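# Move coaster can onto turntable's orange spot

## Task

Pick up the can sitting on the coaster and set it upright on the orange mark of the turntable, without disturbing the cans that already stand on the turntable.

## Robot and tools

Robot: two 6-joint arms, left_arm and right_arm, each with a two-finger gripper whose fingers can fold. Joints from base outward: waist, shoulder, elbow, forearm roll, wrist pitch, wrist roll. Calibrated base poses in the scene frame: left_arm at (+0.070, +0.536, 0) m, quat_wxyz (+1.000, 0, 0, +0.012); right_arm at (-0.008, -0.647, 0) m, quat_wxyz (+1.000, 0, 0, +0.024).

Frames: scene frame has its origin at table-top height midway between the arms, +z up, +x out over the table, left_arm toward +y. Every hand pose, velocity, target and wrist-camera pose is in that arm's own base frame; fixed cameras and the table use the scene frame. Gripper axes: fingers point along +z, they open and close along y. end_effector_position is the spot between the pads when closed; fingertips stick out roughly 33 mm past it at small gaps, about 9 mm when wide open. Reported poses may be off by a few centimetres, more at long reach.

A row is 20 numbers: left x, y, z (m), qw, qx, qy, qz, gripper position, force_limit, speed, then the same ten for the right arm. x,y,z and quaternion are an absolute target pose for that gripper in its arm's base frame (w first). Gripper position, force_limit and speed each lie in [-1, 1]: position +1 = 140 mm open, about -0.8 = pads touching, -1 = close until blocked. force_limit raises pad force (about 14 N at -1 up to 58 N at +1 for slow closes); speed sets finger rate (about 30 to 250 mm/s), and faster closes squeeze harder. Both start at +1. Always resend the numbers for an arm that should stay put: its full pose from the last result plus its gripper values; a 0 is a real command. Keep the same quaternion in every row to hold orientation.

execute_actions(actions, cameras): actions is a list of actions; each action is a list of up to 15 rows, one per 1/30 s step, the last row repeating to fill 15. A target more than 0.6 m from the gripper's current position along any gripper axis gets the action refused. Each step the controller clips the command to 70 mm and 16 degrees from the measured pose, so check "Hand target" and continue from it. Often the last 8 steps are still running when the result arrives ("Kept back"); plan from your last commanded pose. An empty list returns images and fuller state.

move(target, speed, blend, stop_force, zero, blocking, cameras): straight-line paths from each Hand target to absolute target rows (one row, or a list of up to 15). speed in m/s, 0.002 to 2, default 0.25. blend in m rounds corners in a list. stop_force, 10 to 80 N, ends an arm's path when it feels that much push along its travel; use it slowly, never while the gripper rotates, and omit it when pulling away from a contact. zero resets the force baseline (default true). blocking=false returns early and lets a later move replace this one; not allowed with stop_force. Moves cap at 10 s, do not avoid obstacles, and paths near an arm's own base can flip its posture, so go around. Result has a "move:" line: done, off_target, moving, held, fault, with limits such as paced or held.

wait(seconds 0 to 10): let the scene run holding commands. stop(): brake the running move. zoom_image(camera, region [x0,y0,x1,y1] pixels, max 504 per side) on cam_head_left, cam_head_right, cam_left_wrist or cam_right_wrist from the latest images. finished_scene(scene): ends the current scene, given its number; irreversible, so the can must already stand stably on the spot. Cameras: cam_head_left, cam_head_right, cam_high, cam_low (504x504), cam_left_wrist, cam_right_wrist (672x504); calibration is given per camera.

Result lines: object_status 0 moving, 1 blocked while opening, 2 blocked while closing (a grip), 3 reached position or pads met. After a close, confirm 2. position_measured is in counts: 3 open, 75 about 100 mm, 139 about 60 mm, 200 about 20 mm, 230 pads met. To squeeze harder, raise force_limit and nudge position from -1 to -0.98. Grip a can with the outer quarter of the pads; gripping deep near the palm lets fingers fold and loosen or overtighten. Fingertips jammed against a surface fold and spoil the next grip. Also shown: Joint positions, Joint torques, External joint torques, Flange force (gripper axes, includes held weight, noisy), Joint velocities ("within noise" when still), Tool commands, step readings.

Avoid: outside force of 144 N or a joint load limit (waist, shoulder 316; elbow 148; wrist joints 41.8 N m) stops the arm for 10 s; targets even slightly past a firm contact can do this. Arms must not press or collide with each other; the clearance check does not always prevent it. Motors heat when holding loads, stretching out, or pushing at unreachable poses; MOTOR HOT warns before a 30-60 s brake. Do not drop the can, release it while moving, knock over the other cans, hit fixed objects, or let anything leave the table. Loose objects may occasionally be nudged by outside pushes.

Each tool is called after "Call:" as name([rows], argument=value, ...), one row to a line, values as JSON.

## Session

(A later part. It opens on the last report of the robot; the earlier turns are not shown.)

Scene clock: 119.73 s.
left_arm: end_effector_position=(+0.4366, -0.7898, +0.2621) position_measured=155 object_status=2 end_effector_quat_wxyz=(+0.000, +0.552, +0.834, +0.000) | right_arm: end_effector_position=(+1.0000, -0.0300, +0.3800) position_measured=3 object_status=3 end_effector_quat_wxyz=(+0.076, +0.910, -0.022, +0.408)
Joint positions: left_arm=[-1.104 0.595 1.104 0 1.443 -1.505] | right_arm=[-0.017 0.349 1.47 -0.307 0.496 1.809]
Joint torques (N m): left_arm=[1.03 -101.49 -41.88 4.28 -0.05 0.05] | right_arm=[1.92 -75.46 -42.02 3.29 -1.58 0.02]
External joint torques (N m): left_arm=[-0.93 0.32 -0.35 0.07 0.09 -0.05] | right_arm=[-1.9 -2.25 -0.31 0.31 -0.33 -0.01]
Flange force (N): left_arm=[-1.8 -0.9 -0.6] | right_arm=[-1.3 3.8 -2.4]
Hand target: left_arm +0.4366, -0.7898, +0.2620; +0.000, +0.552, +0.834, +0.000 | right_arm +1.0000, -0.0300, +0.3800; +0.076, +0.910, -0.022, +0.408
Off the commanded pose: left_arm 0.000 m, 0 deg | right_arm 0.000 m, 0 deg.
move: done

Call:
wait(seconds=7.55)

Call:
move([
  [0.3643,-0.7917,0.262,0,0.552,0.834,0,-1,-0.3,-0.2,1.0,-0.03,0.38,0.076,0.910,-0.022,0.408,1,1,1],
  [0.3011,-0.7552,0.262,0,0.552,0.834,0,-1,-0.3,-0.2,1.0,-0.03,0.38,0.076,0.910,-0.022,0.408,1,1,1],
  [0.2646,-0.6920,0.262,0,0.552,0.834,0,-1,-0.3,-0.2,1.0,-0.03,0.38,0.076,0.910,-0.022,0.408,1,1,1],
  [0.2646,-0.6190,0.262,0,0.552,0.834,0,-1,-0.3,-0.2,1.0,-0.03,0.38,0.076,0.910,-0.022,0.408,1,1,1],
  [0.3011,-0.5558,0.262,0,0.552,0.834,0,-1,-0.3,-0.2,1.0,-0.03,0.38,0.076,0.910,-0.022,0.408,1,1,1],
  [0.3643,-0.5193,0.262,0,0.552,0.834,0,-1,-0.3,-0.2,1.0,-0.03,0.38,0.076,0.910,-0.022,0.408,1,1,1],
  [0.4373,-0.5193,0.262,0,0.552,0.834,0,-1,-0.3,-0.2,1.0,-0.03,0.38,0.076,0.910,-0.022,0.408,1,1,1],
  [0.5005,-0.5558,0.262,0,0.552,0.834,0,-1,-0.3,-0.2,1.0,-0.03,0.38,0.076,0.910,-0.022,0.408,1,1,1],
  [0.5370,-0.6190,0.262,0,0.552,0.834,0,-1,-0.3,-0.2,1.0,-0.03,0.38,0.076,0.910,-0.022,0.408,1,1,1],
  [0.5370,-0.6920,0.262,0,0.552,0.834,0,-1,-0.3,-0.2,1.0,-0.03,0.38,0.076,0.910,-0.022,0.408,1,1,1],
], speed=0.1108, blend=0.012, blocking=false)

Call:
wait(seconds=0.8, cameras=["cam_left_wrist"])

Scene clock: 128.33 s.
left_arm: end_effector_position=(+0.4366, -0.7898, +0.2620) position_measured=155 object_status=2 end_effector_quat_wxyz=(+0.000, +0.552, +0.834, +0.000) | right_arm: end_effector_position=(+1.0000, -0.0300, +0.3800) position_measured=3 object_status=3 end_effector_quat_wxyz=(+0.076, +0.910, -0.022, +0.408)
Joint positions: left_arm=[-1.104 0.595 1.104 0 1.443 -1.505] | right_arm=[-0.017 0.349 1.47 -0.307 0.496 1.809]
Joint torques (N m): left_arm=[0.67 -101.76 -41.79 4.27 -0.05 0.03] | right_arm=[1.94 -75.32 -41.99 3.3 -1.52 0.03]
External joint torques (N m): left_arm=[-0.66 -0.33 -0.76 0.11 0.1 -0.03] | right_arm=[-1.77 -2.52 -0.44 0.32 -0.4 -0.02]
Flange force (N): left_arm=[-1.8 -0.6 -1.3] | right_arm=[-1.3 3.7 -2.6]
Hand target: left_arm +0.4366, -0.7898, +0.2620; +0.000, +0.552, +0.834, +0.000 | right_arm +1.0000, -0.0300, +0.3800; +0.076, +0.910, -0.022, +0.408
Tool commands: left_gripper/position=-1.0 left_gripper/force_limit=-0.3 left_gripper/speed=-0.2 right_gripper/position=+1.0 right_gripper/force_limit=+1.0 right_gripper/speed=+1.0
Off the commanded pose: left_arm 0.000 m, 0 deg | right_arm 0.000 m, 0 deg.
wait: 7.57 s; at rest from the start

Scene clock: 128.83 s.
left_arm: end_effector_position=(+0.3900, -0.7910, +0.2620) position_measured=155 object_status=2 end_effector_quat_wxyz=(+0.000, +0.552, +0.834, +0.000) end_effector_velocity=(-0.112, -0.002, +0.000) end_effector_angular_velocity=(+0.000, +0.000, +0.000) | right_arm: end_effector_position=(+1.0000, -0.0300, +0.3800) position_measured=3 object_status=3 end_effector_quat_wxyz=(+0.076, +0.910, -0.022, +0.408)
Joint positions: left_arm=[-1.152 0.559 1.163 0 1.421 -1.553] | right_arm=[-0.017 0.349 1.47 -0.307 0.496 1.809]
Joint velocities: left_arm=[-0.117 -0.082 0.131 0 -0.049 -0.117] | right_arm=[within noise]
Joint torques (N m): left_arm=[1.57 -99.02 -41.96 4.28 -0.33 0.38] | right_arm=[1.87 -75.31 -41.92 3.29 -1.57 0.04]
External joint torques (N m): left_arm=[-0.62 0.62 -0.06 0.07 0.39 -0.38] | right_arm=[-1.47 -2.71 -0.51 0.33 -0.35 -0.04]
Flange force (N): left_arm=[-1.7 -1.0 -0.6] | right_arm=[-1.1 3.4 -2.9]
Hand target: left_arm +0.3838, -0.7912, +0.2620; +0.000, +0.552, +0.834, +0.000 | right_arm +1.0000, -0.0300, +0.3800; +0.076, +0.910, -0.022, +0.408
Tool commands: left_gripper/position=-1.0 left_gripper/force_limit=-0.3 left_gripper/speed=-0.2 right_gripper/position=+1.0 right_gripper/force_limit=+1.0 right_gripper/speed=+1.0
Off the commanded pose: left_arm 0.177 m, 0 deg | right_arm 0.000 m, 0 deg.
move: running; path passed 0 of 10 targets

Scene clock: 129.63 s.
left_arm: end_effector_position=(+0.3103, -0.7604, +0.2620) position_measured=155 object_status=2 end_effector_quat_wxyz=(+0.000, +0.552, +0.834, +0.000) end_effector_velocity=(-0.092, +0.058, +0.000) end_effector_angular_velocity=(+0.000, +0.000, +0.000) | right_arm: end_effector_position=(+1.0000, -0.0300, +0.3800) position_measured=3 object_status=3 end_effector_quat_wxyz=(+0.076, +0.910, -0.022, +0.408)
Joint positions: left_arm=[-1.225 0.457 1.32 0 1.365 -1.627] | right_arm=[-0.017 0.349 1.47 -0.307 0.496 1.809]
Joint velocities: left_arm=[-0.082 -0.144 0.216 0 -0.072 -0.082] | right_arm=[within noise]
Joint torques (N m): left_arm=[0.22 -89.16 -40.8 4.26 0.16 -0.03] | right_arm=[1.76 -75.35 -41.91 3.28 -1.58 0]
External joint torques (N m): left_arm=[1.06 0.04 -0.97 0.07 -0.1 0.04] | right_arm=[-1.85 -2.66 -0.55 0.34 -0.34 0.01]
Flange force (N): left_arm=[-2.4 1.3 -1.1] | right_arm=[-1.0 3.8 -2.8]
Hand target: left_arm +0.3051, -0.7567, +0.2619; +0.000, +0.552, +0.834, +0.000 | right_arm +1.0000, -0.0300, +0.3800; +0.076, +0.910, -0.022, +0.408
Tool commands: left_gripper/position=-1.0 left_gripper/force_limit=-0.3 left_gripper/speed=-0.2 right_gripper/position=+1.0 right_gripper/force_limit=+1.0 right_gripper/speed=+1.0
Off the commanded pose: left_arm 0.237 m, 0 deg | right_arm 0.000 m, 0 deg.
earlier move: running; path passed 1 of 10 targets
wait: 0.80 s; no rest
camera_calibration:
cam_left_wrist: T_world_to_cam=[[0.930929, 0.364664, 0.0197995, -0.00774593], [0.338527, -0.882004, 0.327824, -0.858064], [0.137009, -0.298478, -0.944531, 0.119554], [0, 0, 0, 1]] pos_world=[0.281309, -0.718307, 0.39437]
Images, in order (width x height): cam_left_wrist 672x504.

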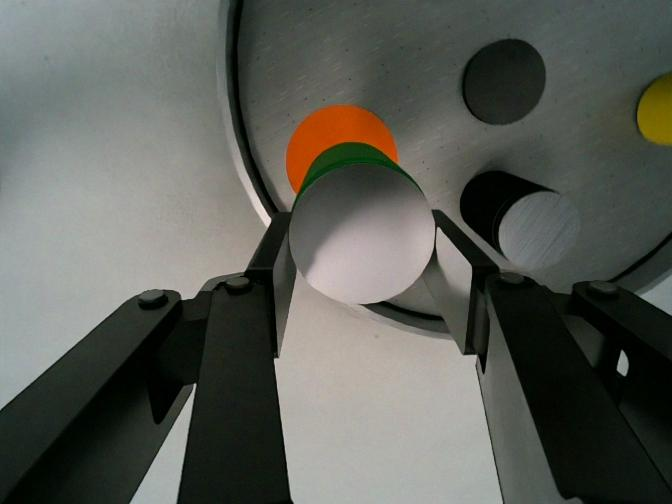

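Call:
move([
  [0.3643,-0.5193,0.262,0,0.552,0.834,0,-1,-0.3,-0.2,1.0,-0.03,0.38,0.076,0.910,-0.022,0.408,1,1,1],
  [0.4373,-0.5193,0.262,0,0.552,0.834,0,-1,-0.3,-0.2,1.0,-0.03,0.38,0.076,0.910,-0.022,0.408,1,1,1],
  [0.5005,-0.5558,0.262,0,0.552,0.834,0,-1,-0.3,-0.2,1.0,-0.03,0.38,0.076,0.910,-0.022,0.408,1,1,1],
  [0.5370,-0.6190,0.262,0,0.552,0.834,0,-1,-0.3,-0.2,1.0,-0.03,0.38,0.076,0.910,-0.022,0.408,1,1,1],
  [0.5370,-0.6920,0.262,0,0.552,0.834,0,-1,-0.3,-0.2,1.0,-0.03,0.38,0.076,0.910,-0.022,0.408,1,1,1],
  [0.5005,-0.7552,0.262,0,0.552,0.834,0,-1,-0.3,-0.2,1.0,-0.03,0.38,0.076,0.910,-0.022,0.408,1,1,1],
  [0.4373,-0.7917,0.205,0,0.552,0.834,0,-1,-0.3,-0.2,1.0,-0.03,0.38,0.076,0.910,-0.022,0.408,1,1,1],
  [0.3643,-0.7917,0.1483,0,0.552,0.834,0,-1,-0.3,-0.2,1.0,-0.03,0.38,0.076,0.910,-0.022,0.408,1,1,1],
  [0.3011,-0.7552,0.1477,0,0.552,0.834,0,-1,-0.3,-0.2,1.0,-0.03,0.38,0.076,0.910,-0.022,0.408,1,1,1],
  [0.2646,-0.6920,0.1477,0,0.552,0.834,0,-1,-0.3,-0.2,1.0,-0.03,0.38,0.076,0.910,-0.022,0.408,1,1,1],
  [0.2646,-0.6190,0.1477,0,0.552,0.834,0,-1,-0.3,-0.2,1.0,-0.03,0.38,0.076,0.910,-0.022,0.408,1,1,1],
  [0.3011,-0.5558,0.1477,0,0.552,0.834,0,-1,-0.3,-0.2,1.0,-0.03,0.38,0.076,0.910,-0.022,0.408,1,1,1],
], speed=[0.1108,0.1108,0.1108,0.1155,0.1108,0.1108,0.1406,0.1406,0.1108,0.1108,0.1108,0.1108], blend=0.012, blocking=false)

Call:
wait(seconds=4.4, cameras=["cam_left_wrist"])

Scene clock: 131.43 s.
left_arm: end_effector_position=(+0.2962, -0.5890, +0.2620) position_measured=155 object_status=2 end_effector_quat_wxyz=(+0.000, +0.552, +0.834, +0.000) end_effector_velocity=(+0.079, +0.081, +0.000) end_effector_angular_velocity=(-0.001, +0.000, +0.001) | right_arm: end_effector_position=(+1.0000, -0.0300, +0.3800) position_measured=3 object_status=3 end_effector_quat_wxyz=(+0.076, +0.910, -0.022, +0.408)
Joint positions: left_arm=[-1.157 0.202 1.669 0 1.27 -1.559] | right_arm=[-0.017 0.349 1.47 -0.307 0.496 1.809]
Joint velocities: left_arm=[0.159 -0.058 0.07 0 -0.013 0.159] | right_arm=[within noise]
Joint torques (N m): left_arm=[1.88 -60.52 -40.65 4.15 -0.14 -0.17] | right_arm=[2.04 -75.38 -42.02 3.3 -1.55 -0.02]
External joint torques (N m): left_arm=[-1.34 -2.1 -0.19 0.07 0.19 0.17] | right_arm=[-1.68 -2.5 -0.38 0.31 -0.37 0.03]
Flange force (N): left_arm=[2.8 -2.0 -1.6] | right_arm=[-1.4 3.4 -2.7]
Hand target: left_arm +0.3008, -0.5843, +0.2620; +0.000, +0.552, +0.834, +0.000 | right_arm +1.0000, -0.0300, +0.3800; +0.076, +0.910, -0.022, +0.408
Tool commands: left_gripper/position=-1.0 left_gripper/force_limit=-0.3 left_gripper/speed=-0.2 right_gripper/position=+1.0 right_gripper/force_limit=+1.0 right_gripper/speed=+1.0
Off the commanded pose: left_arm 0.119 m, 0 deg | right_arm 0.000 m, 0 deg.
earlier move: replaced; path passed 3 of 10 targets
move: running; path passed 0 of 12 targets

Scene clock: 135.83 s.
left_arm: end_effector_position=(+0.4758, -0.7694, +0.2398) position_measured=155 object_status=2 end_effector_quat_wxyz=(+0.000, +0.552, +0.834, +0.000) end_effector_velocity=(-0.097, -0.055, -0.088) end_effector_angular_velocity=(+0.001, +0.002, +0.001) | right_arm: end_effector_position=(+1.0000, -0.0300, +0.3800) position_measured=3 object_status=3 end_effector_quat_wxyz=(+0.076, +0.910, -0.022, +0.408)
Joint positions: left_arm=[-1.055 0.604 1.129 0 1.409 -1.456] | right_arm=[-0.017 0.349 1.47 -0.307 0.496 1.809]
Joint velocities: left_arm=[-0.123 0.019 0.128 -0.001 -0.145 -0.123] | right_arm=[within noise]
Joint torques (N m): left_arm=[0.6 -103.35 -40.74 4.25 -0.02 -0.18] | right_arm=[1.95 -75.26 -41.97 3.27 -1.6 0.02]
External joint torques (N m): left_arm=[-1.2 1.2 -1.56 0.09 0.06 0.18] | right_arm=[-2.19 -2.57 -0.5 0.34 -0.31 -0.01]
Flange force (N): left_arm=[-6.7 -0.1 -1.8] | right_arm=[-1.0 4.2 -2.7]
Hand target: left_arm +0.4704, -0.7725, +0.2349; +0.000, +0.552, +0.834, +0.000 | right_arm +1.0000, -0.0300, +0.3800; +0.076, +0.910, -0.022, +0.408
Tool commands: left_gripper/position=-1.0 left_gripper/force_limit=-0.3 left_gripper/speed=-0.2 right_gripper/position=+1.0 right_gripper/force_limit=+1.0 right_gripper/speed=+1.0
Off the commanded pose: left_arm 0.291 m, 0 deg | right_arm 0.000 m, 0 deg.
earlier move: running; path passed 6 of 12 targets
wait: 4.40 s; no rest
camera_calibration:
cam_left_wrist: T_world_to_cam=[[0.930933, 0.364654, 0.0197648, -0.158126], [0.338516, -0.881977, 0.327908, -0.914669], [0.137005, -0.298569, -0.944503, 0.0731793], [0, 0, 0, 1]] pos_world=[0.446809, -0.727207, 0.372171]
Images, in order (width x height): cam_left_wrist 672x504.

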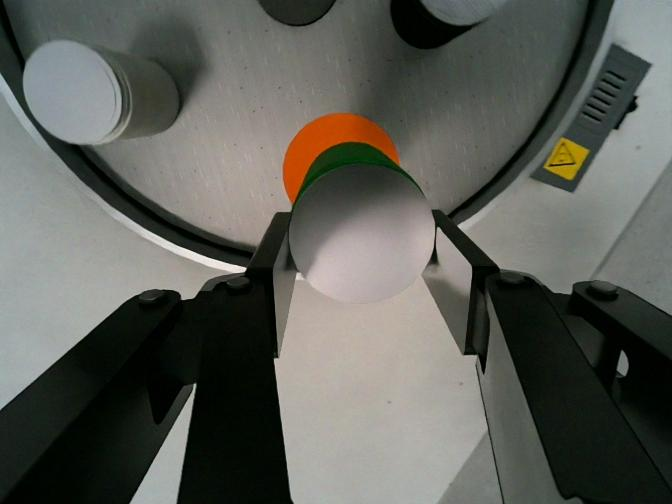

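Call:
wait(seconds=1.3, cameras=["cam_left_wrist"])

Call:
move([
  [0.2646,-0.6190,0.1477,0,0.552,0.834,0,0.2,-0.3,-0.2,1.0,-0.03,0.38,0.076,0.910,-0.022,0.408,1,1,1],
  [0.3011,-0.5558,0.22,0,0.552,0.834,0,0.2,-0.3,-0.2,1.0,-0.03,0.38,0.076,0.910,-0.022,0.408,1,1,1],
  [0.3643,-0.5193,0.34,0,0.552,0.834,0,0.2,-0.3,-0.2,1.0,-0.03,0.38,0.076,0.910,-0.022,0.408,1,1,1],
], speed=[0.1108,0.16,0.25], blend=0.012, cameras=["cam_left_wrist","cam_head_left"])

Scene clock: 137.77 s.
left_arm: end_effector_position=(+0.2895, -0.7351, +0.1476) position_measured=155 object_status=2 end_effector_quat_wxyz=(+0.000, +0.552, +0.834, +0.000) end_effector_velocity=(-0.057, +0.098, +0.000) end_effector_angular_velocity=(+0.001, -0.001, -0.004) | right_arm: end_effector_position=(+1.0000, -0.0300, +0.3800) position_measured=3 object_status=3 end_effector_quat_wxyz=(+0.076, +0.910, -0.022, +0.408)
Joint positions: left_arm=[-1.239 0.465 1.522 0 1.154 -1.641] | right_arm=[-0.017 0.349 1.47 -0.307 0.496 1.809]
Joint velocities: left_arm=[-0.028 -0.165 0.255 0.001 -0.089 -0.024] | right_arm=[within noise]
Joint torques (N m): left_arm=[-0.61 -82.5 -35.99 4 0.3 0.21] | right_arm=[2.01 -75.05 -41.82 3.27 -1.53 0]
External joint torques (N m): left_arm=[0.46 -4.03 -3.01 0 -0.25 -0.21] | right_arm=[-2.08 -2.63 -0.52 0.33 -0.38 0]
Flange force (N): left_arm=[-0.7 0.3 -5.1] | right_arm=[-1.2 4.1 -2.7]
Hand target: left_arm +0.2861, -0.7291, +0.1476; +0.000, +0.552, +0.834, +0.000 | right_arm +1.0000, -0.0300, +0.3800; +0.076, +0.910, -0.022, +0.408
Tool commands: left_gripper/position=-1.0 left_gripper/force_limit=-0.3 left_gripper/speed=-0.2 right_gripper/position=+1.0 right_gripper/force_limit=+1.0 right_gripper/speed=+1.0
Off the commanded pose: left_arm 0.180 m, 0 deg | right_arm 0.000 m, 0 deg.
earlier move: running; path passed 9 of 12 targets
wait: 1.30 s; no rest
camera_calibration:
cam_left_wrist: T_world_to_cam=[[0.93091, 0.364718, 0.0196812, 0.00472965], [0.338617, -0.881981, 0.327794, -0.791237], [0.136911, -0.298482, -0.944544, 0.0220225], [0, 0, 0, 1]] pos_world=[0.260509, -0.693007, 0.28007]
Images, in order (width x height): cam_left_wrist 672x504.

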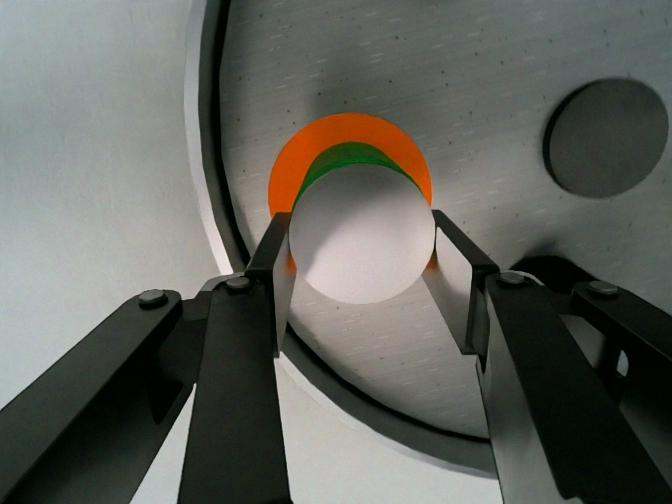

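Scene clock: 140.30 s.
left_arm: end_effector_position=(+0.3643, -0.5192, +0.3401) position_measured=104 object_status=3 end_effector_quat_wxyz=(+0.000, +0.552, +0.834, +0.000) | right_arm: end_effector_position=(+1.0000, -0.0300, +0.3800) position_measured=3 object_status=3 end_effector_quat_wxyz=(+0.076, +0.910, -0.022, +0.408)
Joint positions: left_arm=[-1.013 0.133 1.607 0 1.401 -1.415] | right_arm=[-0.017 0.349 1.47 -0.307 0.496 1.809]
Joint torques (N m): left_arm=[0.97 -53.4 -40.99 4.27 -0.07 0.08] | right_arm=[1.98 -75.4 -41.8 3.28 -1.55 -0.02]
External joint torques (N m): left_arm=[-1.01 -2.88 -1.24 0.08 0.11 -0.08] | right_arm=[-1.95 -2.44 -0.63 0.33 -0.38 0.03]
Flange force (N): left_arm=[2.0 -2.2 -2.8] | right_arm=[-0.8 3.8 -2.4]
Hand target: left_arm +0.3643, -0.5193, +0.3400; +0.000, +0.552, +0.834, +0.000 | right_arm +1.0000, -0.0300, +0.3800; +0.076, +0.910, -0.022, +0.408
Off the commanded pose: left_arm 0.000 m, 0 deg | right_arm 0.000 m, 0 deg.
earlier move: replaced; path passed 9 of 12 targets
move: done
camera_calibration:
cam_left_wrist: T_world_to_cam=[[0.930895, 0.364749, 0.0198131, -0.147383], [0.338541, -0.881839, 0.328254, -0.689337], [0.137202, -0.298862, -0.944382, 0.257707], [0, 0, 0, 1]] pos_world=[0.335209, -0.477108, 0.472571]
Images, in order (width x height): cam_head_left 504x504, cam_left_wrist 672x504.

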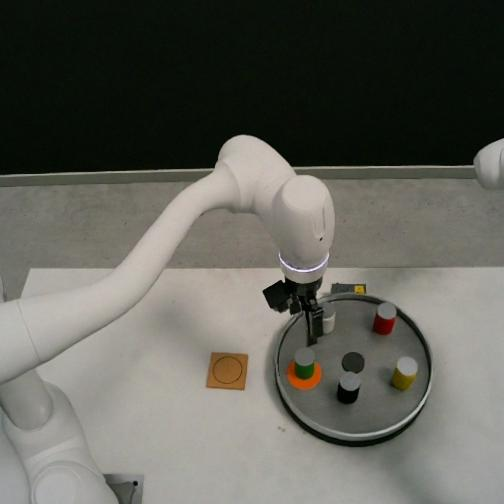

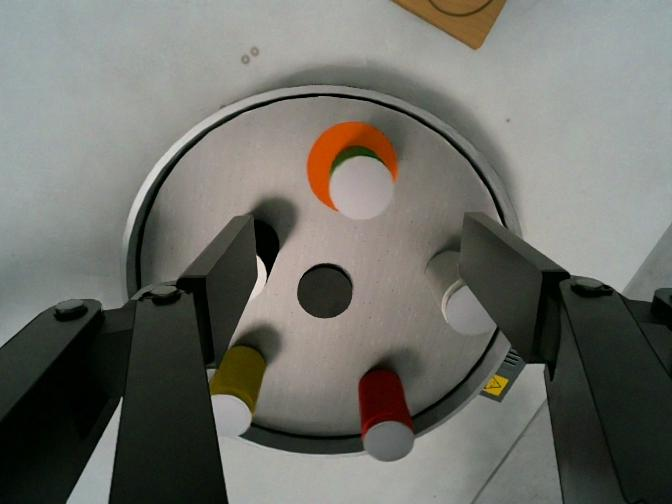

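Call:
move([
  [0.39,-0.70,0.32,0,0.552,0.834,0,0.2,-0.3,-0.2,1.0,-0.03,0.38,0.076,0.910,-0.022,0.408,1,1,1],
  [0.4366,-0.7898,0.262,0,0.552,0.834,0,0.2,-0.3,-0.2,1.0,-0.03,0.38,0.076,0.910,-0.022,0.408,1,1,1],
], blend=0.03)

Scene clock: 145.80 s.
left_arm: end_effector_position=(+0.4366, -0.7898, +0.2621) position_measured=104 object_status=3 end_effector_quat_wxyz=(+0.000, +0.552, +0.834, +0.000) | right_arm: end_effector_position=(+1.0000, -0.0300, +0.3800) position_measured=3 object_status=3 end_effector_quat_wxyz=(+0.076, +0.910, -0.022, +0.408)
Joint positions: left_arm=[-1.104 0.595 1.104 0 1.443 -1.505] | right_arm=[-0.017 0.349 1.47 -0.307 0.496 1.809]
Joint torques (N m): left_arm=[0.76 -100.15 -40.97 4.3 -0.05 0.08] | right_arm=[1.97 -75.38 -41.93 3.26 -1.6 0]
External joint torques (N m): left_arm=[-1.11 -0.91 -1.26 0.04 0.09 -0.08] | right_arm=[-1.83 -2.39 -0.49 0.35 -0.33 0.01]
Flange force (N): left_arm=[-2.2 -1.1 -2.1] | right_arm=[-0.9 3.7 -2.5]
Hand target: left_arm +0.4366, -0.7898, +0.2620; +0.000, +0.552, +0.834, +0.000 | right_arm +1.0000, -0.0300, +0.3800; +0.076, +0.910, -0.022, +0.408
Off the commanded pose: left_arm 0.000 m, 0 deg | right_arm 0.000 m, 0 deg.
move: done

Call:
wait(seconds=6.55)

Call:
move([
  [0.3643,-0.7917,0.262,0,0.552,0.834,0,0.2,-0.3,-0.2,1.0,-0.03,0.38,0.076,0.910,-0.022,0.408,1,1,1],
  [0.3011,-0.7552,0.262,0,0.552,0.834,0,0.2,-0.3,-0.2,1.0,-0.03,0.38,0.076,0.910,-0.022,0.408,1,1,1],
  [0.2646,-0.6920,0.262,0,0.552,0.834,0,0.2,-0.3,-0.2,1.0,-0.03,0.38,0.076,0.910,-0.022,0.408,1,1,1],
  [0.2646,-0.6190,0.262,0,0.552,0.834,0,0.2,-0.3,-0.2,1.0,-0.03,0.38,0.076,0.910,-0.022,0.408,1,1,1],
  [0.3011,-0.5558,0.262,0,0.552,0.834,0,0.2,-0.3,-0.2,1.0,-0.03,0.38,0.076,0.910,-0.022,0.408,1,1,1],
  [0.3643,-0.5193,0.262,0,0.552,0.834,0,0.2,-0.3,-0.2,1.0,-0.03,0.38,0.076,0.910,-0.022,0.408,1,1,1],
  [0.4373,-0.5193,0.262,0,0.552,0.834,0,0.2,-0.3,-0.2,1.0,-0.03,0.38,0.076,0.910,-0.022,0.408,1,1,1],
  [0.5005,-0.5558,0.262,0,0.552,0.834,0,0.2,-0.3,-0.2,1.0,-0.03,0.38,0.076,0.910,-0.022,0.408,1,1,1],
  [0.5370,-0.6190,0.262,0,0.552,0.834,0,0.2,-0.3,-0.2,1.0,-0.03,0.38,0.076,0.910,-0.022,0.408,1,1,1],
  [0.5370,-0.6920,0.262,0,0.552,0.834,0,0.2,-0.3,-0.2,1.0,-0.03,0.38,0.076,0.910,-0.022,0.408,1,1,1],
], speed=0.1108, blend=0.012, blocking=false)

Call:
wait(seconds=0.6, cameras=["cam_left_wrist"])

Scene clock: 153.33 s.
left_arm: end_effector_position=(+0.4366, -0.7898, +0.2620) position_measured=104 object_status=3 end_effector_quat_wxyz=(+0.000, +0.552, +0.834, +0.000) | right_arm: end_effector_position=(+1.0000, -0.0300, +0.3800) position_measured=3 object_status=3 end_effector_quat_wxyz=(+0.076, +0.910, -0.022, +0.408)
Joint positions: left_arm=[-1.104 0.595 1.104 0 1.443 -1.505] | right_arm=[-0.017 0.349 1.47 -0.307 0.496 1.809]
Joint torques (N m): left_arm=[0.69 -100.1 -40.86 4.27 -0.05 0.06] | right_arm=[2.19 -75.13 -41.96 3.25 -1.55 0]
External joint torques (N m): left_arm=[-0.81 -1.8 -1.67 0.11 0.09 -0.06] | right_arm=[-2.13 -2.61 -0.44 0.36 -0.37 0.01]
Flange force (N): left_arm=[-1.8 -0.8 -2.9] | right_arm=[-1.3 4.2 -2.7]
Hand target: left_arm +0.4366, -0.7898, +0.2620; +0.000, +0.552, +0.834, +0.000 | right_arm +1.0000, -0.0300, +0.3800; +0.076, +0.910, -0.022, +0.408
Tool commands: left_gripper/position=+0.2 left_gripper/force_limit=-0.3 left_gripper/speed=-0.2 right_gripper/position=+1.0 right_gripper/force_limit=+1.0 right_gripper/speed=+1.0
Off the commanded pose: left_arm 0.000 m, 0 deg | right_arm 0.000 m, 0 deg.
wait: 6.57 s; at rest from the start

Scene clock: 153.83 s.
left_arm: end_effector_position=(+0.3901, -0.7910, +0.2620) position_measured=104 object_status=3 end_effector_quat_wxyz=(+0.000, +0.552, +0.834, +0.000) end_effector_velocity=(-0.108, -0.002, +0.000) end_effector_angular_velocity=(+0.000, +0.001, +0.002) | right_arm: end_effector_position=(+1.0000, -0.0300, +0.3800) position_measured=3 object_status=3 end_effector_quat_wxyz=(+0.076, +0.910, -0.022, +0.408)
Joint positions: left_arm=[-1.152 0.559 1.162 0 1.421 -1.553] | right_arm=[-0.017 0.349 1.47 -0.307 0.496 1.809]
Joint velocities: left_arm=[-0.113 -0.079 0.127 -0.001 -0.047 -0.115] | right_arm=[within noise]
Joint torques (N m): left_arm=[3.44 -96.82 -39.96 4.24 -0.2 -0.13] | right_arm=[2.12 -75.48 -41.96 3.29 -1.54 0.03]
External joint torques (N m): left_arm=[-3.56 -1.59 -2.18 0.1 0.26 0.13] | right_arm=[-2.2 -2.31 -0.49 0.32 -0.38 -0.03]
Flange force (N): left_arm=[-3.6 -3.7 -3.9] | right_arm=[-1.0 4.2 -2.2]
Hand target: left_arm +0.3838, -0.7912, +0.2620; +0.000, +0.552, +0.834, +0.000 | right_arm +1.0000, -0.0300, +0.3800; +0.076, +0.910, -0.022, +0.408
Tool commands: left_gripper/position=+0.2 left_gripper/force_limit=-0.3 left_gripper/speed=-0.2 right_gripper/position=+1.0 right_gripper/force_limit=+1.0 right_gripper/speed=+1.0
Off the commanded pose: left_arm 0.177 m, 0 deg | right_arm 0.000 m, 0 deg.
move: running; path passed 0 of 10 targets

Scene clock: 154.43 s.
left_arm: end_effector_position=(+0.3294, -0.7715, +0.2620) position_measured=104 object_status=3 end_effector_quat_wxyz=(+0.000, +0.552, +0.834, +0.000) end_effector_velocity=(-0.097, +0.056, +0.000) end_effector_angular_velocity=(-0.001, +0.001, +0.001) | right_arm: end_effector_position=(+1.0000, -0.0300, +0.3800) position_measured=3 object_status=3 end_effector_quat_wxyz=(+0.076, +0.910, -0.022, +0.408)
Joint positions: left_arm=[-1.208 0.486 1.276 0 1.38 -1.61] | right_arm=[-0.017 0.349 1.47 -0.307 0.496 1.809]
Joint velocities: left_arm=[-0.084 -0.149 0.227 -0.001 -0.078 -0.084] | right_arm=[within noise]
Joint torques (N m): left_arm=[-0.01 -87.2 -38.35 4.2 0.26 0.13] | right_arm=[1.95 -75.12 -41.96 3.28 -1.58 0.04]
External joint torques (N m): left_arm=[0.2 -4.72 -3.45 0.1 -0.2 -0.13] | right_arm=[-2.11 -2.46 -0.35 0.31 -0.34 -0.04]
Flange force (N): left_arm=[-0.7 0.1 -5.8] | right_arm=[-1.3 4.1 -2.6]
Hand target: left_arm +0.3237, -0.7682, +0.2620; +0.000, +0.552, +0.834, +0.000 | right_arm +1.0000, -0.0300, +0.3800; +0.076, +0.910, -0.022, +0.408
Tool commands: left_gripper/position=+0.2 left_gripper/force_limit=-0.3 left_gripper/speed=-0.2 right_gripper/position=+1.0 right_gripper/force_limit=+1.0 right_gripper/speed=+1.0
Off the commanded pose: left_arm 0.222 m, 0 deg | right_arm 0.000 m, 0 deg.
earlier move: running; path passed 1 of 10 targets
wait: 0.60 s; no rest
camera_calibration:
cam_left_wrist: T_world_to_cam=[[0.930929, 0.364664, 0.0197995, -0.0214789], [0.338527, -0.882004, 0.327824, -0.87432], [0.137009, -0.298478, -0.944531, 0.113624], [0, 0, 0, 1]] pos_world=[0.300409, -0.729407, 0.39437]
Images, in order (width x height): cam_left_wrist 672x504.

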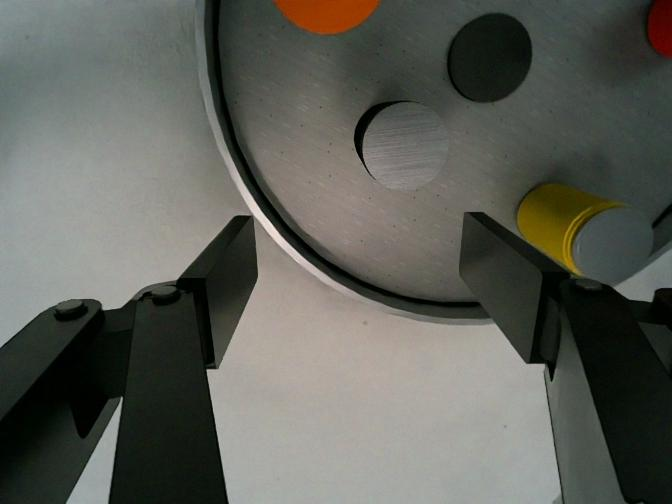

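Call:
move([
  [0.3643,-0.5193,0.262,0,0.552,0.834,0,0.2,-0.3,-0.2,1.0,-0.03,0.38,0.076,0.910,-0.022,0.408,1,1,1],
  [0.4373,-0.5193,0.262,0,0.552,0.834,0,0.2,-0.3,-0.2,1.0,-0.03,0.38,0.076,0.910,-0.022,0.408,1,1,1],
  [0.5005,-0.5558,0.262,0,0.552,0.834,0,0.2,-0.3,-0.2,1.0,-0.03,0.38,0.076,0.910,-0.022,0.408,1,1,1],
  [0.5370,-0.6190,0.262,0,0.552,0.834,0,0.2,-0.3,-0.2,1.0,-0.03,0.38,0.076,0.910,-0.022,0.408,1,1,1],
  [0.5370,-0.6920,0.262,0,0.552,0.834,0,0.2,-0.3,-0.2,1.0,-0.03,0.38,0.076,0.910,-0.022,0.408,1,1,1],
  [0.4842,-0.7389,0.205,0,0.552,0.834,0,0.2,-0.3,-0.2,1.0,-0.03,0.38,0.076,0.910,-0.022,0.408,1,1,1],
  [0.4248,-0.7450,0.1475,0,0.552,0.834,0,0.2,-0.3,-0.2,1.0,-0.03,0.38,0.076,0.910,-0.022,0.408,1,1,1],
  [0.3768,-0.7450,0.1475,0,0.552,0.834,0,0.2,-0.3,-0.2,1.0,-0.03,0.38,0.076,0.910,-0.022,0.408,1,1,1],
  [0.3353,-0.7210,0.1475,0,0.552,0.834,0,0.2,-0.3,-0.2,1.0,-0.03,0.38,0.076,0.910,-0.022,0.408,1,1,1],
  [0.3113,-0.6795,0.1475,0,0.552,0.834,0,0.2,-0.3,-0.2,1.0,-0.03,0.38,0.076,0.910,-0.022,0.408,1,1,1],
  [0.3113,-0.6315,0.1475,0,0.552,0.834,0,0.2,-0.3,-0.2,1.0,-0.03,0.38,0.076,0.910,-0.022,0.408,1,1,1],
], speed=[0.1108,0.1108,0.1108,0.1155,0.1108,0.1377,0.1258,0.0729,0.0729,0.0729,0.0729], blend=0.012, blocking=false)

Call:
wait(seconds=4.5, cameras=["cam_left_wrist"])

Scene clock: 156.17 s.
left_arm: end_effector_position=(+0.2911, -0.6149, +0.2620) position_measured=104 object_status=3 end_effector_quat_wxyz=(+0.000, +0.552, +0.834, +0.000) end_effector_velocity=(+0.068, +0.088, +0.000) end_effector_angular_velocity=(+0.000, +0.001, +0.001) | right_arm: end_effector_position=(+1.0000, -0.0300, +0.3800) position_measured=3 object_status=3 end_effector_quat_wxyz=(+0.076, +0.910, -0.022, +0.408)
Joint positions: left_arm=[-1.179 0.235 1.628 0 1.279 -1.581] | right_arm=[-0.017 0.349 1.47 -0.307 0.496 1.809]
Joint velocities: left_arm=[0.142 -0.078 0.099 -0.001 -0.021 0.141] | right_arm=[within noise]
Joint torques (N m): left_arm=[0.58 -63.27 -39.79 4.13 0 0.04] | right_arm=[2.05 -75.26 -42.08 3.29 -1.54 -0.03]
External joint torques (N m): left_arm=[-0.56 -2.3 -1.17 0.09 0.04 -0.04] | right_arm=[-2.05 -2.3 -0.18 0.31 -0.37 0.03]
Flange force (N): left_arm=[1.3 -0.9 -2.6] | right_arm=[-1.8 3.9 -2.5]
Hand target: left_arm +0.2952, -0.6096, +0.2620; +0.000, +0.552, +0.834, +0.000 | right_arm +1.0000, -0.0300, +0.3800; +0.076, +0.910, -0.022, +0.408
Tool commands: left_gripper/position=+0.2 left_gripper/force_limit=-0.3 left_gripper/speed=-0.2 right_gripper/position=+1.0 right_gripper/force_limit=+1.0 right_gripper/speed=+1.0
Off the commanded pose: left_arm 0.117 m, 0 deg | right_arm 0.000 m, 0 deg.
earlier move: replaced; path passed 3 of 10 targets
move: running; path passed 0 of 11 targets

Scene clock: 160.67 s.
left_arm: end_effector_position=(+0.4710, -0.7402, +0.1917) position_measured=104 object_status=3 end_effector_quat_wxyz=(+0.000, +0.552, +0.834, +0.000) end_effector_velocity=(-0.089, -0.010, -0.081) end_effector_angular_velocity=(-0.010, -0.006, +0.004) | right_arm: end_effector_position=(+1.0000, -0.0300, +0.3800) position_measured=3 object_status=3 end_effector_quat_wxyz=(+0.076, +0.910, -0.022, +0.408)
Joint positions: left_arm=[-1.043 0.576 1.262 0 1.304 -1.445] | right_arm=[-0.017 0.349 1.47 -0.307 0.496 1.809]
Joint velocities: left_arm=[-0.093 -0.034 0.205 0 -0.183 -0.097] | right_arm=[within noise]
Joint torques (N m): left_arm=[-1.84 -99.16 -39.39 4.08 -0.37 0.08] | right_arm=[2.35 -75.25 -41.89 3.28 -1.54 0.01]
External joint torques (N m): left_arm=[1.3 -0.22 -1.7 0.13 0.43 -0.08] | right_arm=[-2.38 -2.62 -0.49 0.32 -0.37 -0.01]
Flange force (N): left_arm=[-4.4 2.1 -2.7] | right_arm=[-1.2 4.5 -2.7]
Hand target: left_arm +0.4655, -0.7407, +0.1869; +0.000, +0.552, +0.834, +0.000 | right_arm +1.0000, -0.0300, +0.3800; +0.076, +0.910, -0.022, +0.408
Tool commands: left_gripper/position=+0.2 left_gripper/force_limit=-0.3 left_gripper/speed=-0.2 right_gripper/position=+1.0 right_gripper/force_limit=+1.0 right_gripper/speed=+1.0
Off the commanded pose: left_arm 0.198 m, 0 deg | right_arm 0.000 m, 0 deg.
earlier move: running; path passed 6 of 11 targets
wait: 4.50 s; no rest
camera_calibration:
cam_left_wrist: T_world_to_cam=[[0.930952, 0.364613, 0.0196134, -0.163401], [0.338622, -0.882192, 0.327218, -0.871646], [0.136611, -0.297983, -0.944745, 0.0378368], [0, 0, 0, 1]] pos_world=[0.442108, -0.698107, 0.324169]
Images, in order (width x height): cam_left_wrist 672x504.

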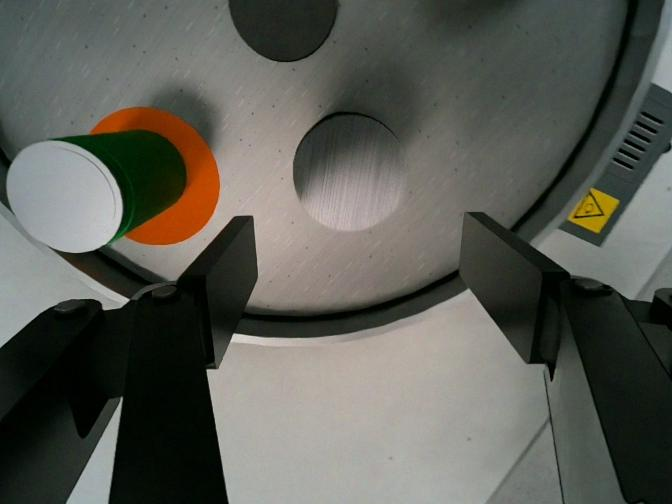

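Call:
wait(seconds=0.55)

Call:
move([
  [0.3353,-0.7210,0.1475,0,0.552,0.834,0,-1,-0.3,-0.2,1.0,-0.03,0.38,0.076,0.910,-0.022,0.408,1,1,1],
  [0.3113,-0.6795,0.1478,0,0.552,0.834,0,-1,-0.3,-0.2,1.0,-0.03,0.38,0.076,0.910,-0.022,0.408,1,1,1],
  [0.2868,-0.6250,0.1485,0,0.552,0.834,0,-1,-0.3,-0.2,1.0,-0.03,0.38,0.076,0.910,-0.022,0.408,1,1,1],
  [0.2993,-0.5540,0.1480,0,0.552,0.834,0,-1,-0.3,-0.2,1.0,-0.03,0.38,0.076,0.910,-0.022,0.408,1,1,1],
  [0.3637,-0.5169,0.1477,0,0.552,0.834,0,-1,-0.3,-0.2,1.0,-0.03,0.38,0.076,0.910,-0.022,0.408,1,1,1],
  [0.4379,-0.5169,0.1477,0,0.552,0.834,0,-1,-0.3,-0.2,1.0,-0.03,0.38,0.076,0.910,-0.022,0.408,1,1,1],
], speed=[0.0729,0.0729,0.0907,0.1094,0.1128,0.1127], blend=0.012, blocking=false)

Call:
wait(seconds=0.9, cameras=["cam_left_wrist"])

Scene clock: 162.00 s.
left_arm: end_effector_position=(+0.3666, -0.7391, +0.1475) position_measured=104 object_status=3 end_effector_quat_wxyz=(+0.000, +0.552, +0.834, +0.000) end_effector_velocity=(-0.062, +0.033, +0.000) end_effector_angular_velocity=(+0.000, +0.001, -0.001) | right_arm: end_effector_position=(+1.0000, -0.0300, +0.3800) position_measured=3 object_status=3 end_effector_quat_wxyz=(+0.076, +0.910, -0.022, +0.408)
Joint positions: left_arm=[-1.152 0.518 1.441 0 1.183 -1.554] | right_arm=[-0.017 0.349 1.47 -0.307 0.496 1.809]
Joint velocities: left_arm=[-0.052 -0.087 0.138 -0.001 -0.051 -0.052] | right_arm=[within noise]
Joint torques (N m): left_arm=[2.2 -90.94 -38.14 3.95 0.19 -0.15] | right_arm=[2 -74.86 -41.92 3.26 -1.56 0]
External joint torques (N m): left_arm=[-2.05 -1.43 -1.22 0.1 -0.12 0.15] | right_arm=[-1.96 -3.12 -0.52 0.35 -0.37 0]
Flange force (N): left_arm=[-0.7 -2.3 -1.8] | right_arm=[-1.5 4.1 -3.4]
Hand target: left_arm +0.3627, -0.7369, +0.1475; +0.000, +0.552, +0.834, +0.000 | right_arm +1.0000, -0.0300, +0.3800; +0.076, +0.910, -0.022, +0.408
Tool commands: left_gripper/position=+0.2 left_gripper/force_limit=-0.3 left_gripper/speed=-0.2 right_gripper/position=+1.0 right_gripper/force_limit=+1.0 right_gripper/speed=+1.0
Off the commanded pose: left_arm 0.121 m, 0 deg | right_arm 0.000 m, 0 deg.
earlier move: running; path passed 8 of 11 targets
wait: 0.57 s; no rest

Scene clock: 162.50 s.
left_arm: end_effector_position=(+0.3363, -0.7197, +0.1475) position_measured=155 object_status=0 end_effector_quat_wxyz=(+0.000, +0.552, +0.834, +0.000) end_effector_velocity=(-0.049, +0.050, +0.000) end_effector_angular_velocity=(+0.000, +0.001, -0.001) | right_arm: end_effector_position=(+1.0000, -0.0300, +0.3800) position_measured=3 object_status=3 end_effector_quat_wxyz=(+0.076, +0.910, -0.022, +0.408)
Joint positions: left_arm=[-1.177 0.472 1.513 0 1.157 -1.579] | right_arm=[-0.017 0.349 1.47 -0.307 0.496 1.809]
Joint velocities: left_arm=[-0.033 -0.098 0.152 -0.001 -0.053 -0.032] | right_arm=[within noise]
Joint torques (N m): left_arm=[0.03 -80.25 -34.46 4.32 -0.03 0] | right_arm=[2.13 -75.41 -42.1 3.26 -1.58 0.03]
External joint torques (N m): left_arm=[0.92 -7.48 -4.75 -0.25 0.08 0] | right_arm=[-1.88 -2.53 -0.36 0.36 -0.35 -0.03]
Flange force (N): left_arm=[0.1 1.2 -9.5] | right_arm=[-1.3 3.9 -2.7]
Hand target: left_arm +0.3333, -0.7165, +0.1475; +0.000, +0.552, +0.834, +0.000 | right_arm +1.0000, -0.0300, +0.3800; +0.076, +0.910, -0.022, +0.408
Tool commands: left_gripper/position=-1.0 left_gripper/force_limit=-0.3 left_gripper/speed=-0.2 right_gripper/position=+1.0 right_gripper/force_limit=+1.0 right_gripper/speed=+1.0
Off the commanded pose: left_arm 0.227 m, 0 deg | right_arm 0.000 m, 0 deg.
earlier move: replaced; path passed 8 of 11 targets
move: running; path passed 0 of 6 targets

Scene clock: 163.40 s.
left_arm: end_effector_position=(+0.3022, -0.6593, +0.1480) position_measured=155 object_status=2 end_effector_quat_wxyz=(+0.000, +0.552, +0.834, +0.000) end_effector_velocity=(-0.038, +0.082, +0.001) end_effector_angular_velocity=(-0.002, -0.001, +0.000) | right_arm: end_effector_position=(+1.0000, -0.0300, +0.3800) position_measured=3 object_status=3 end_effector_quat_wxyz=(+0.076, +0.910, -0.022, +0.408)
Joint positions: left_arm=[-1.189 0.37 1.664 0 1.107 -1.59] | right_arm=[-0.017 0.349 1.47 -0.307 0.496 1.809]
Joint velocities: left_arm=[-0.007 -0.133 0.19 0 -0.059 -0.007] | right_arm=[within noise]
Joint torques (N m): left_arm=[2.3 -75.47 -37.12 3.83 0.1 0.16] | right_arm=[2.22 -75.24 -41.99 3.28 -1.59 -0.01]
External joint torques (N m): left_arm=[-2.33 -0.95 -1.14 0.11 -0.06 -0.16] | right_arm=[-2.15 -2.7 -0.48 0.33 -0.33 0.01]
Flange force (N): left_arm=[-0.9 -3.4 -1.7] | right_arm=[-1.2 4.2 -2.8]
Hand target: left_arm +0.2999, -0.6541, +0.1481; +0.000, +0.552, +0.834, +0.000 | right_arm +1.0000, -0.0300, +0.3800; +0.076, +0.910, -0.022, +0.408
Tool commands: left_gripper/position=-1.0 left_gripper/force_limit=-0.3 left_gripper/speed=-0.2 right_gripper/position=+1.0 right_gripper/force_limit=+1.0 right_gripper/speed=+1.0
Off the commanded pose: left_arm 0.197 m, 0 deg | right_arm 0.000 m, 0 deg.
earlier move: running; path passed 2 of 6 targets
wait: 0.90 s; no rest
camera_calibration:
cam_left_wrist: T_world_to_cam=[[0.93092, 0.364688, 0.0197525, -0.0347877], [0.338551, -0.881963, 0.327908, -0.728818], [0.137005, -0.298569, -0.944503, 0.0431953], [0, 0, 0, 1]] pos_world=[0.273209, -0.617207, 0.280471]
Images, in order (width x height): cam_left_wrist 672x504.

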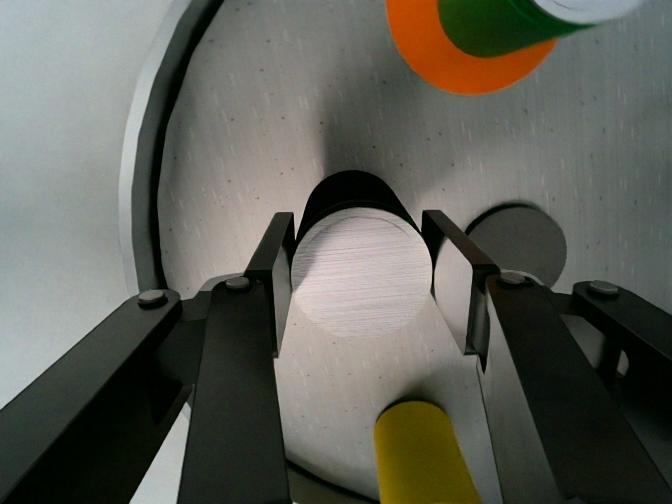

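Call:
wait(seconds=0.8)

Call:
move([
  [0.3637,-0.5169,0.1477,0,0.552,0.834,0,0.2,-0.3,-0.2,1.0,-0.03,0.38,0.076,0.910,-0.022,0.408,1,1,1],
  [0.4379,-0.5169,0.23,0,0.552,0.834,0,0.2,-0.3,-0.2,1.0,-0.03,0.38,0.076,0.910,-0.022,0.408,1,1,1],
  [0.4,-0.45,0.36,0,0.552,0.834,0,0.2,-0.3,-0.2,1.0,-0.03,0.38,0.076,0.910,-0.022,0.408,1,1,1],
], speed=[0.1128,0.168,0.25], blend=0.012, cameras=["cam_left_wrist","cam_head_left","cam_low"])

Scene clock: 164.70 s.
left_arm: end_effector_position=(+0.3210, -0.5414, +0.1479) position_measured=155 object_status=2 end_effector_quat_wxyz=(+0.000, +0.552, +0.834, +0.000) end_effector_velocity=(+0.097, +0.058, -0.001) end_effector_angular_velocity=(+0.001, +0.000, +0.000) | right_arm: end_effector_position=(+1.0000, -0.0300, +0.3800) position_measured=3 object_status=3 end_effector_quat_wxyz=(+0.076, +0.910, -0.022, +0.408)
Joint positions: left_arm=[-1.091 0.231 1.855 0 1.055 -1.492] | right_arm=[-0.017 0.349 1.47 -0.307 0.496 1.809]
Joint velocities: left_arm=[0.18 0.001 0 0 -0.001 0.179] | right_arm=[within noise]
Joint torques (N m): left_arm=[1.93 -61.31 -36.58 3.75 -0.03 0.1] | right_arm=[1.83 -74.76 -41.8 3.29 -1.62 0.01]
External joint torques (N m): left_arm=[-1.58 -0.42 -0.56 0.09 0.08 -0.1] | right_arm=[-2 -3.22 -0.73 0.32 -0.3 -0.01]
Flange force (N): left_arm=[-0.7 -2.6 -1.0] | right_arm=[-0.9 4.1 -3.4]
Hand target: left_arm +0.3276, -0.5376, +0.1479; +0.000, +0.552, +0.834, +0.000 | right_arm +1.0000, -0.0300, +0.3800; +0.076, +0.910, -0.022, +0.408
Tool commands: left_gripper/position=-1.0 left_gripper/force_limit=-0.3 left_gripper/speed=-0.2 right_gripper/position=+1.0 right_gripper/force_limit=+1.0 right_gripper/speed=+1.0
Off the commanded pose: left_arm 0.119 m, 0 deg | right_arm 0.000 m, 0 deg.
earlier move: running; path passed 4 of 6 targets
wait: 0.80 s; no rest

Scene clock: 166.63 s.
left_arm: end_effector_position=(+0.4000, -0.4500, +0.3600) position_measured=104 object_status=3 end_effector_quat_wxyz=(+0.000, +0.552, +0.834, +0.000) | right_arm: end_effector_position=(+1.0000, -0.0300, +0.3800) position_measured=3 object_status=3 end_effector_quat_wxyz=(+0.076, +0.910, -0.022, +0.408)
Joint positions: left_arm=[-0.901 0.077 1.634 0 1.431 -1.303] | right_arm=[-0.017 0.349 1.47 -0.307 0.496 1.809]
Joint torques (N m): left_arm=[0.89 -49.37 -40.87 4.28 -0.05 0.03] | right_arm=[2.01 -75.34 -41.95 3.27 -1.57 0.03]
External joint torques (N m): left_arm=[-0.9 -1.09 -1.51 0.08 0.08 -0.03] | right_arm=[-1.83 -2.5 -0.41 0.33 -0.35 -0.03]
Flange force (N): left_arm=[-1.3 -1.2 -2.8] | right_arm=[-1.2 3.8 -2.7]
Hand target: left_arm +0.4000, -0.4500, +0.3600; +0.000, +0.552, +0.834, +0.000 | right_arm +1.0000, -0.0300, +0.3800; +0.076, +0.910, -0.022, +0.408
Off the commanded pose: left_arm 0.000 m, 0 deg | right_arm 0.000 m, 0 deg.
earlier move: replaced; path passed 4 of 6 targets
move: done
camera_calibration:
cam_left_wrist: T_world_to_cam=[[0.930872, 0.364812, 0.0197295, -0.206305], [0.338642, -0.881842, 0.328139, -0.64686], [0.137107, -0.298775, -0.944423, 0.292391], [0, 0, 0, 1]] pos_world=[0.371009, -0.407807, 0.492471]
Images, in order (width x height): cam_head_left 504x504, cam_low 504x504, cam_left_wrist 672x504.

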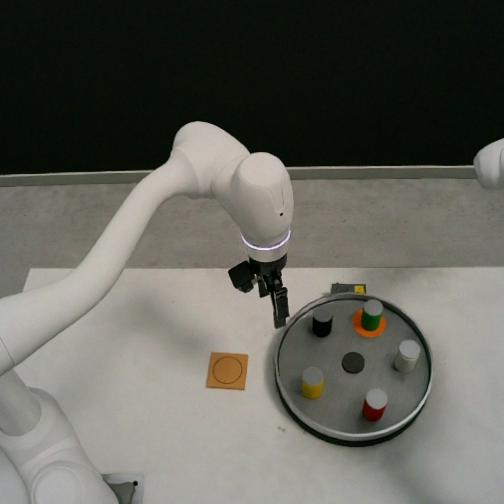

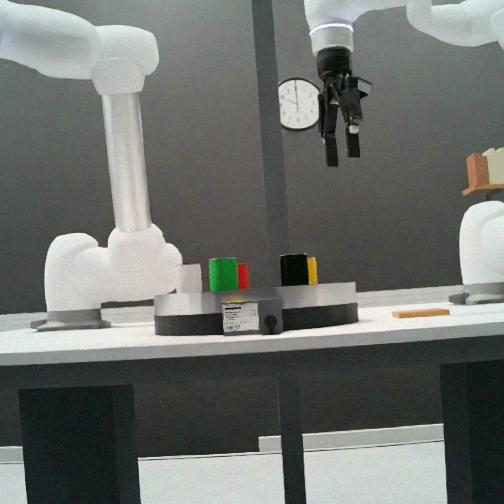

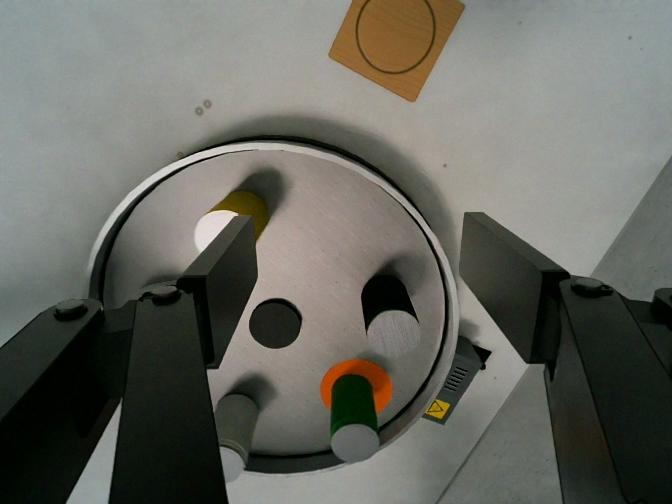

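Call:
finished_scene(scene=1)

The scene is finished: the task was done.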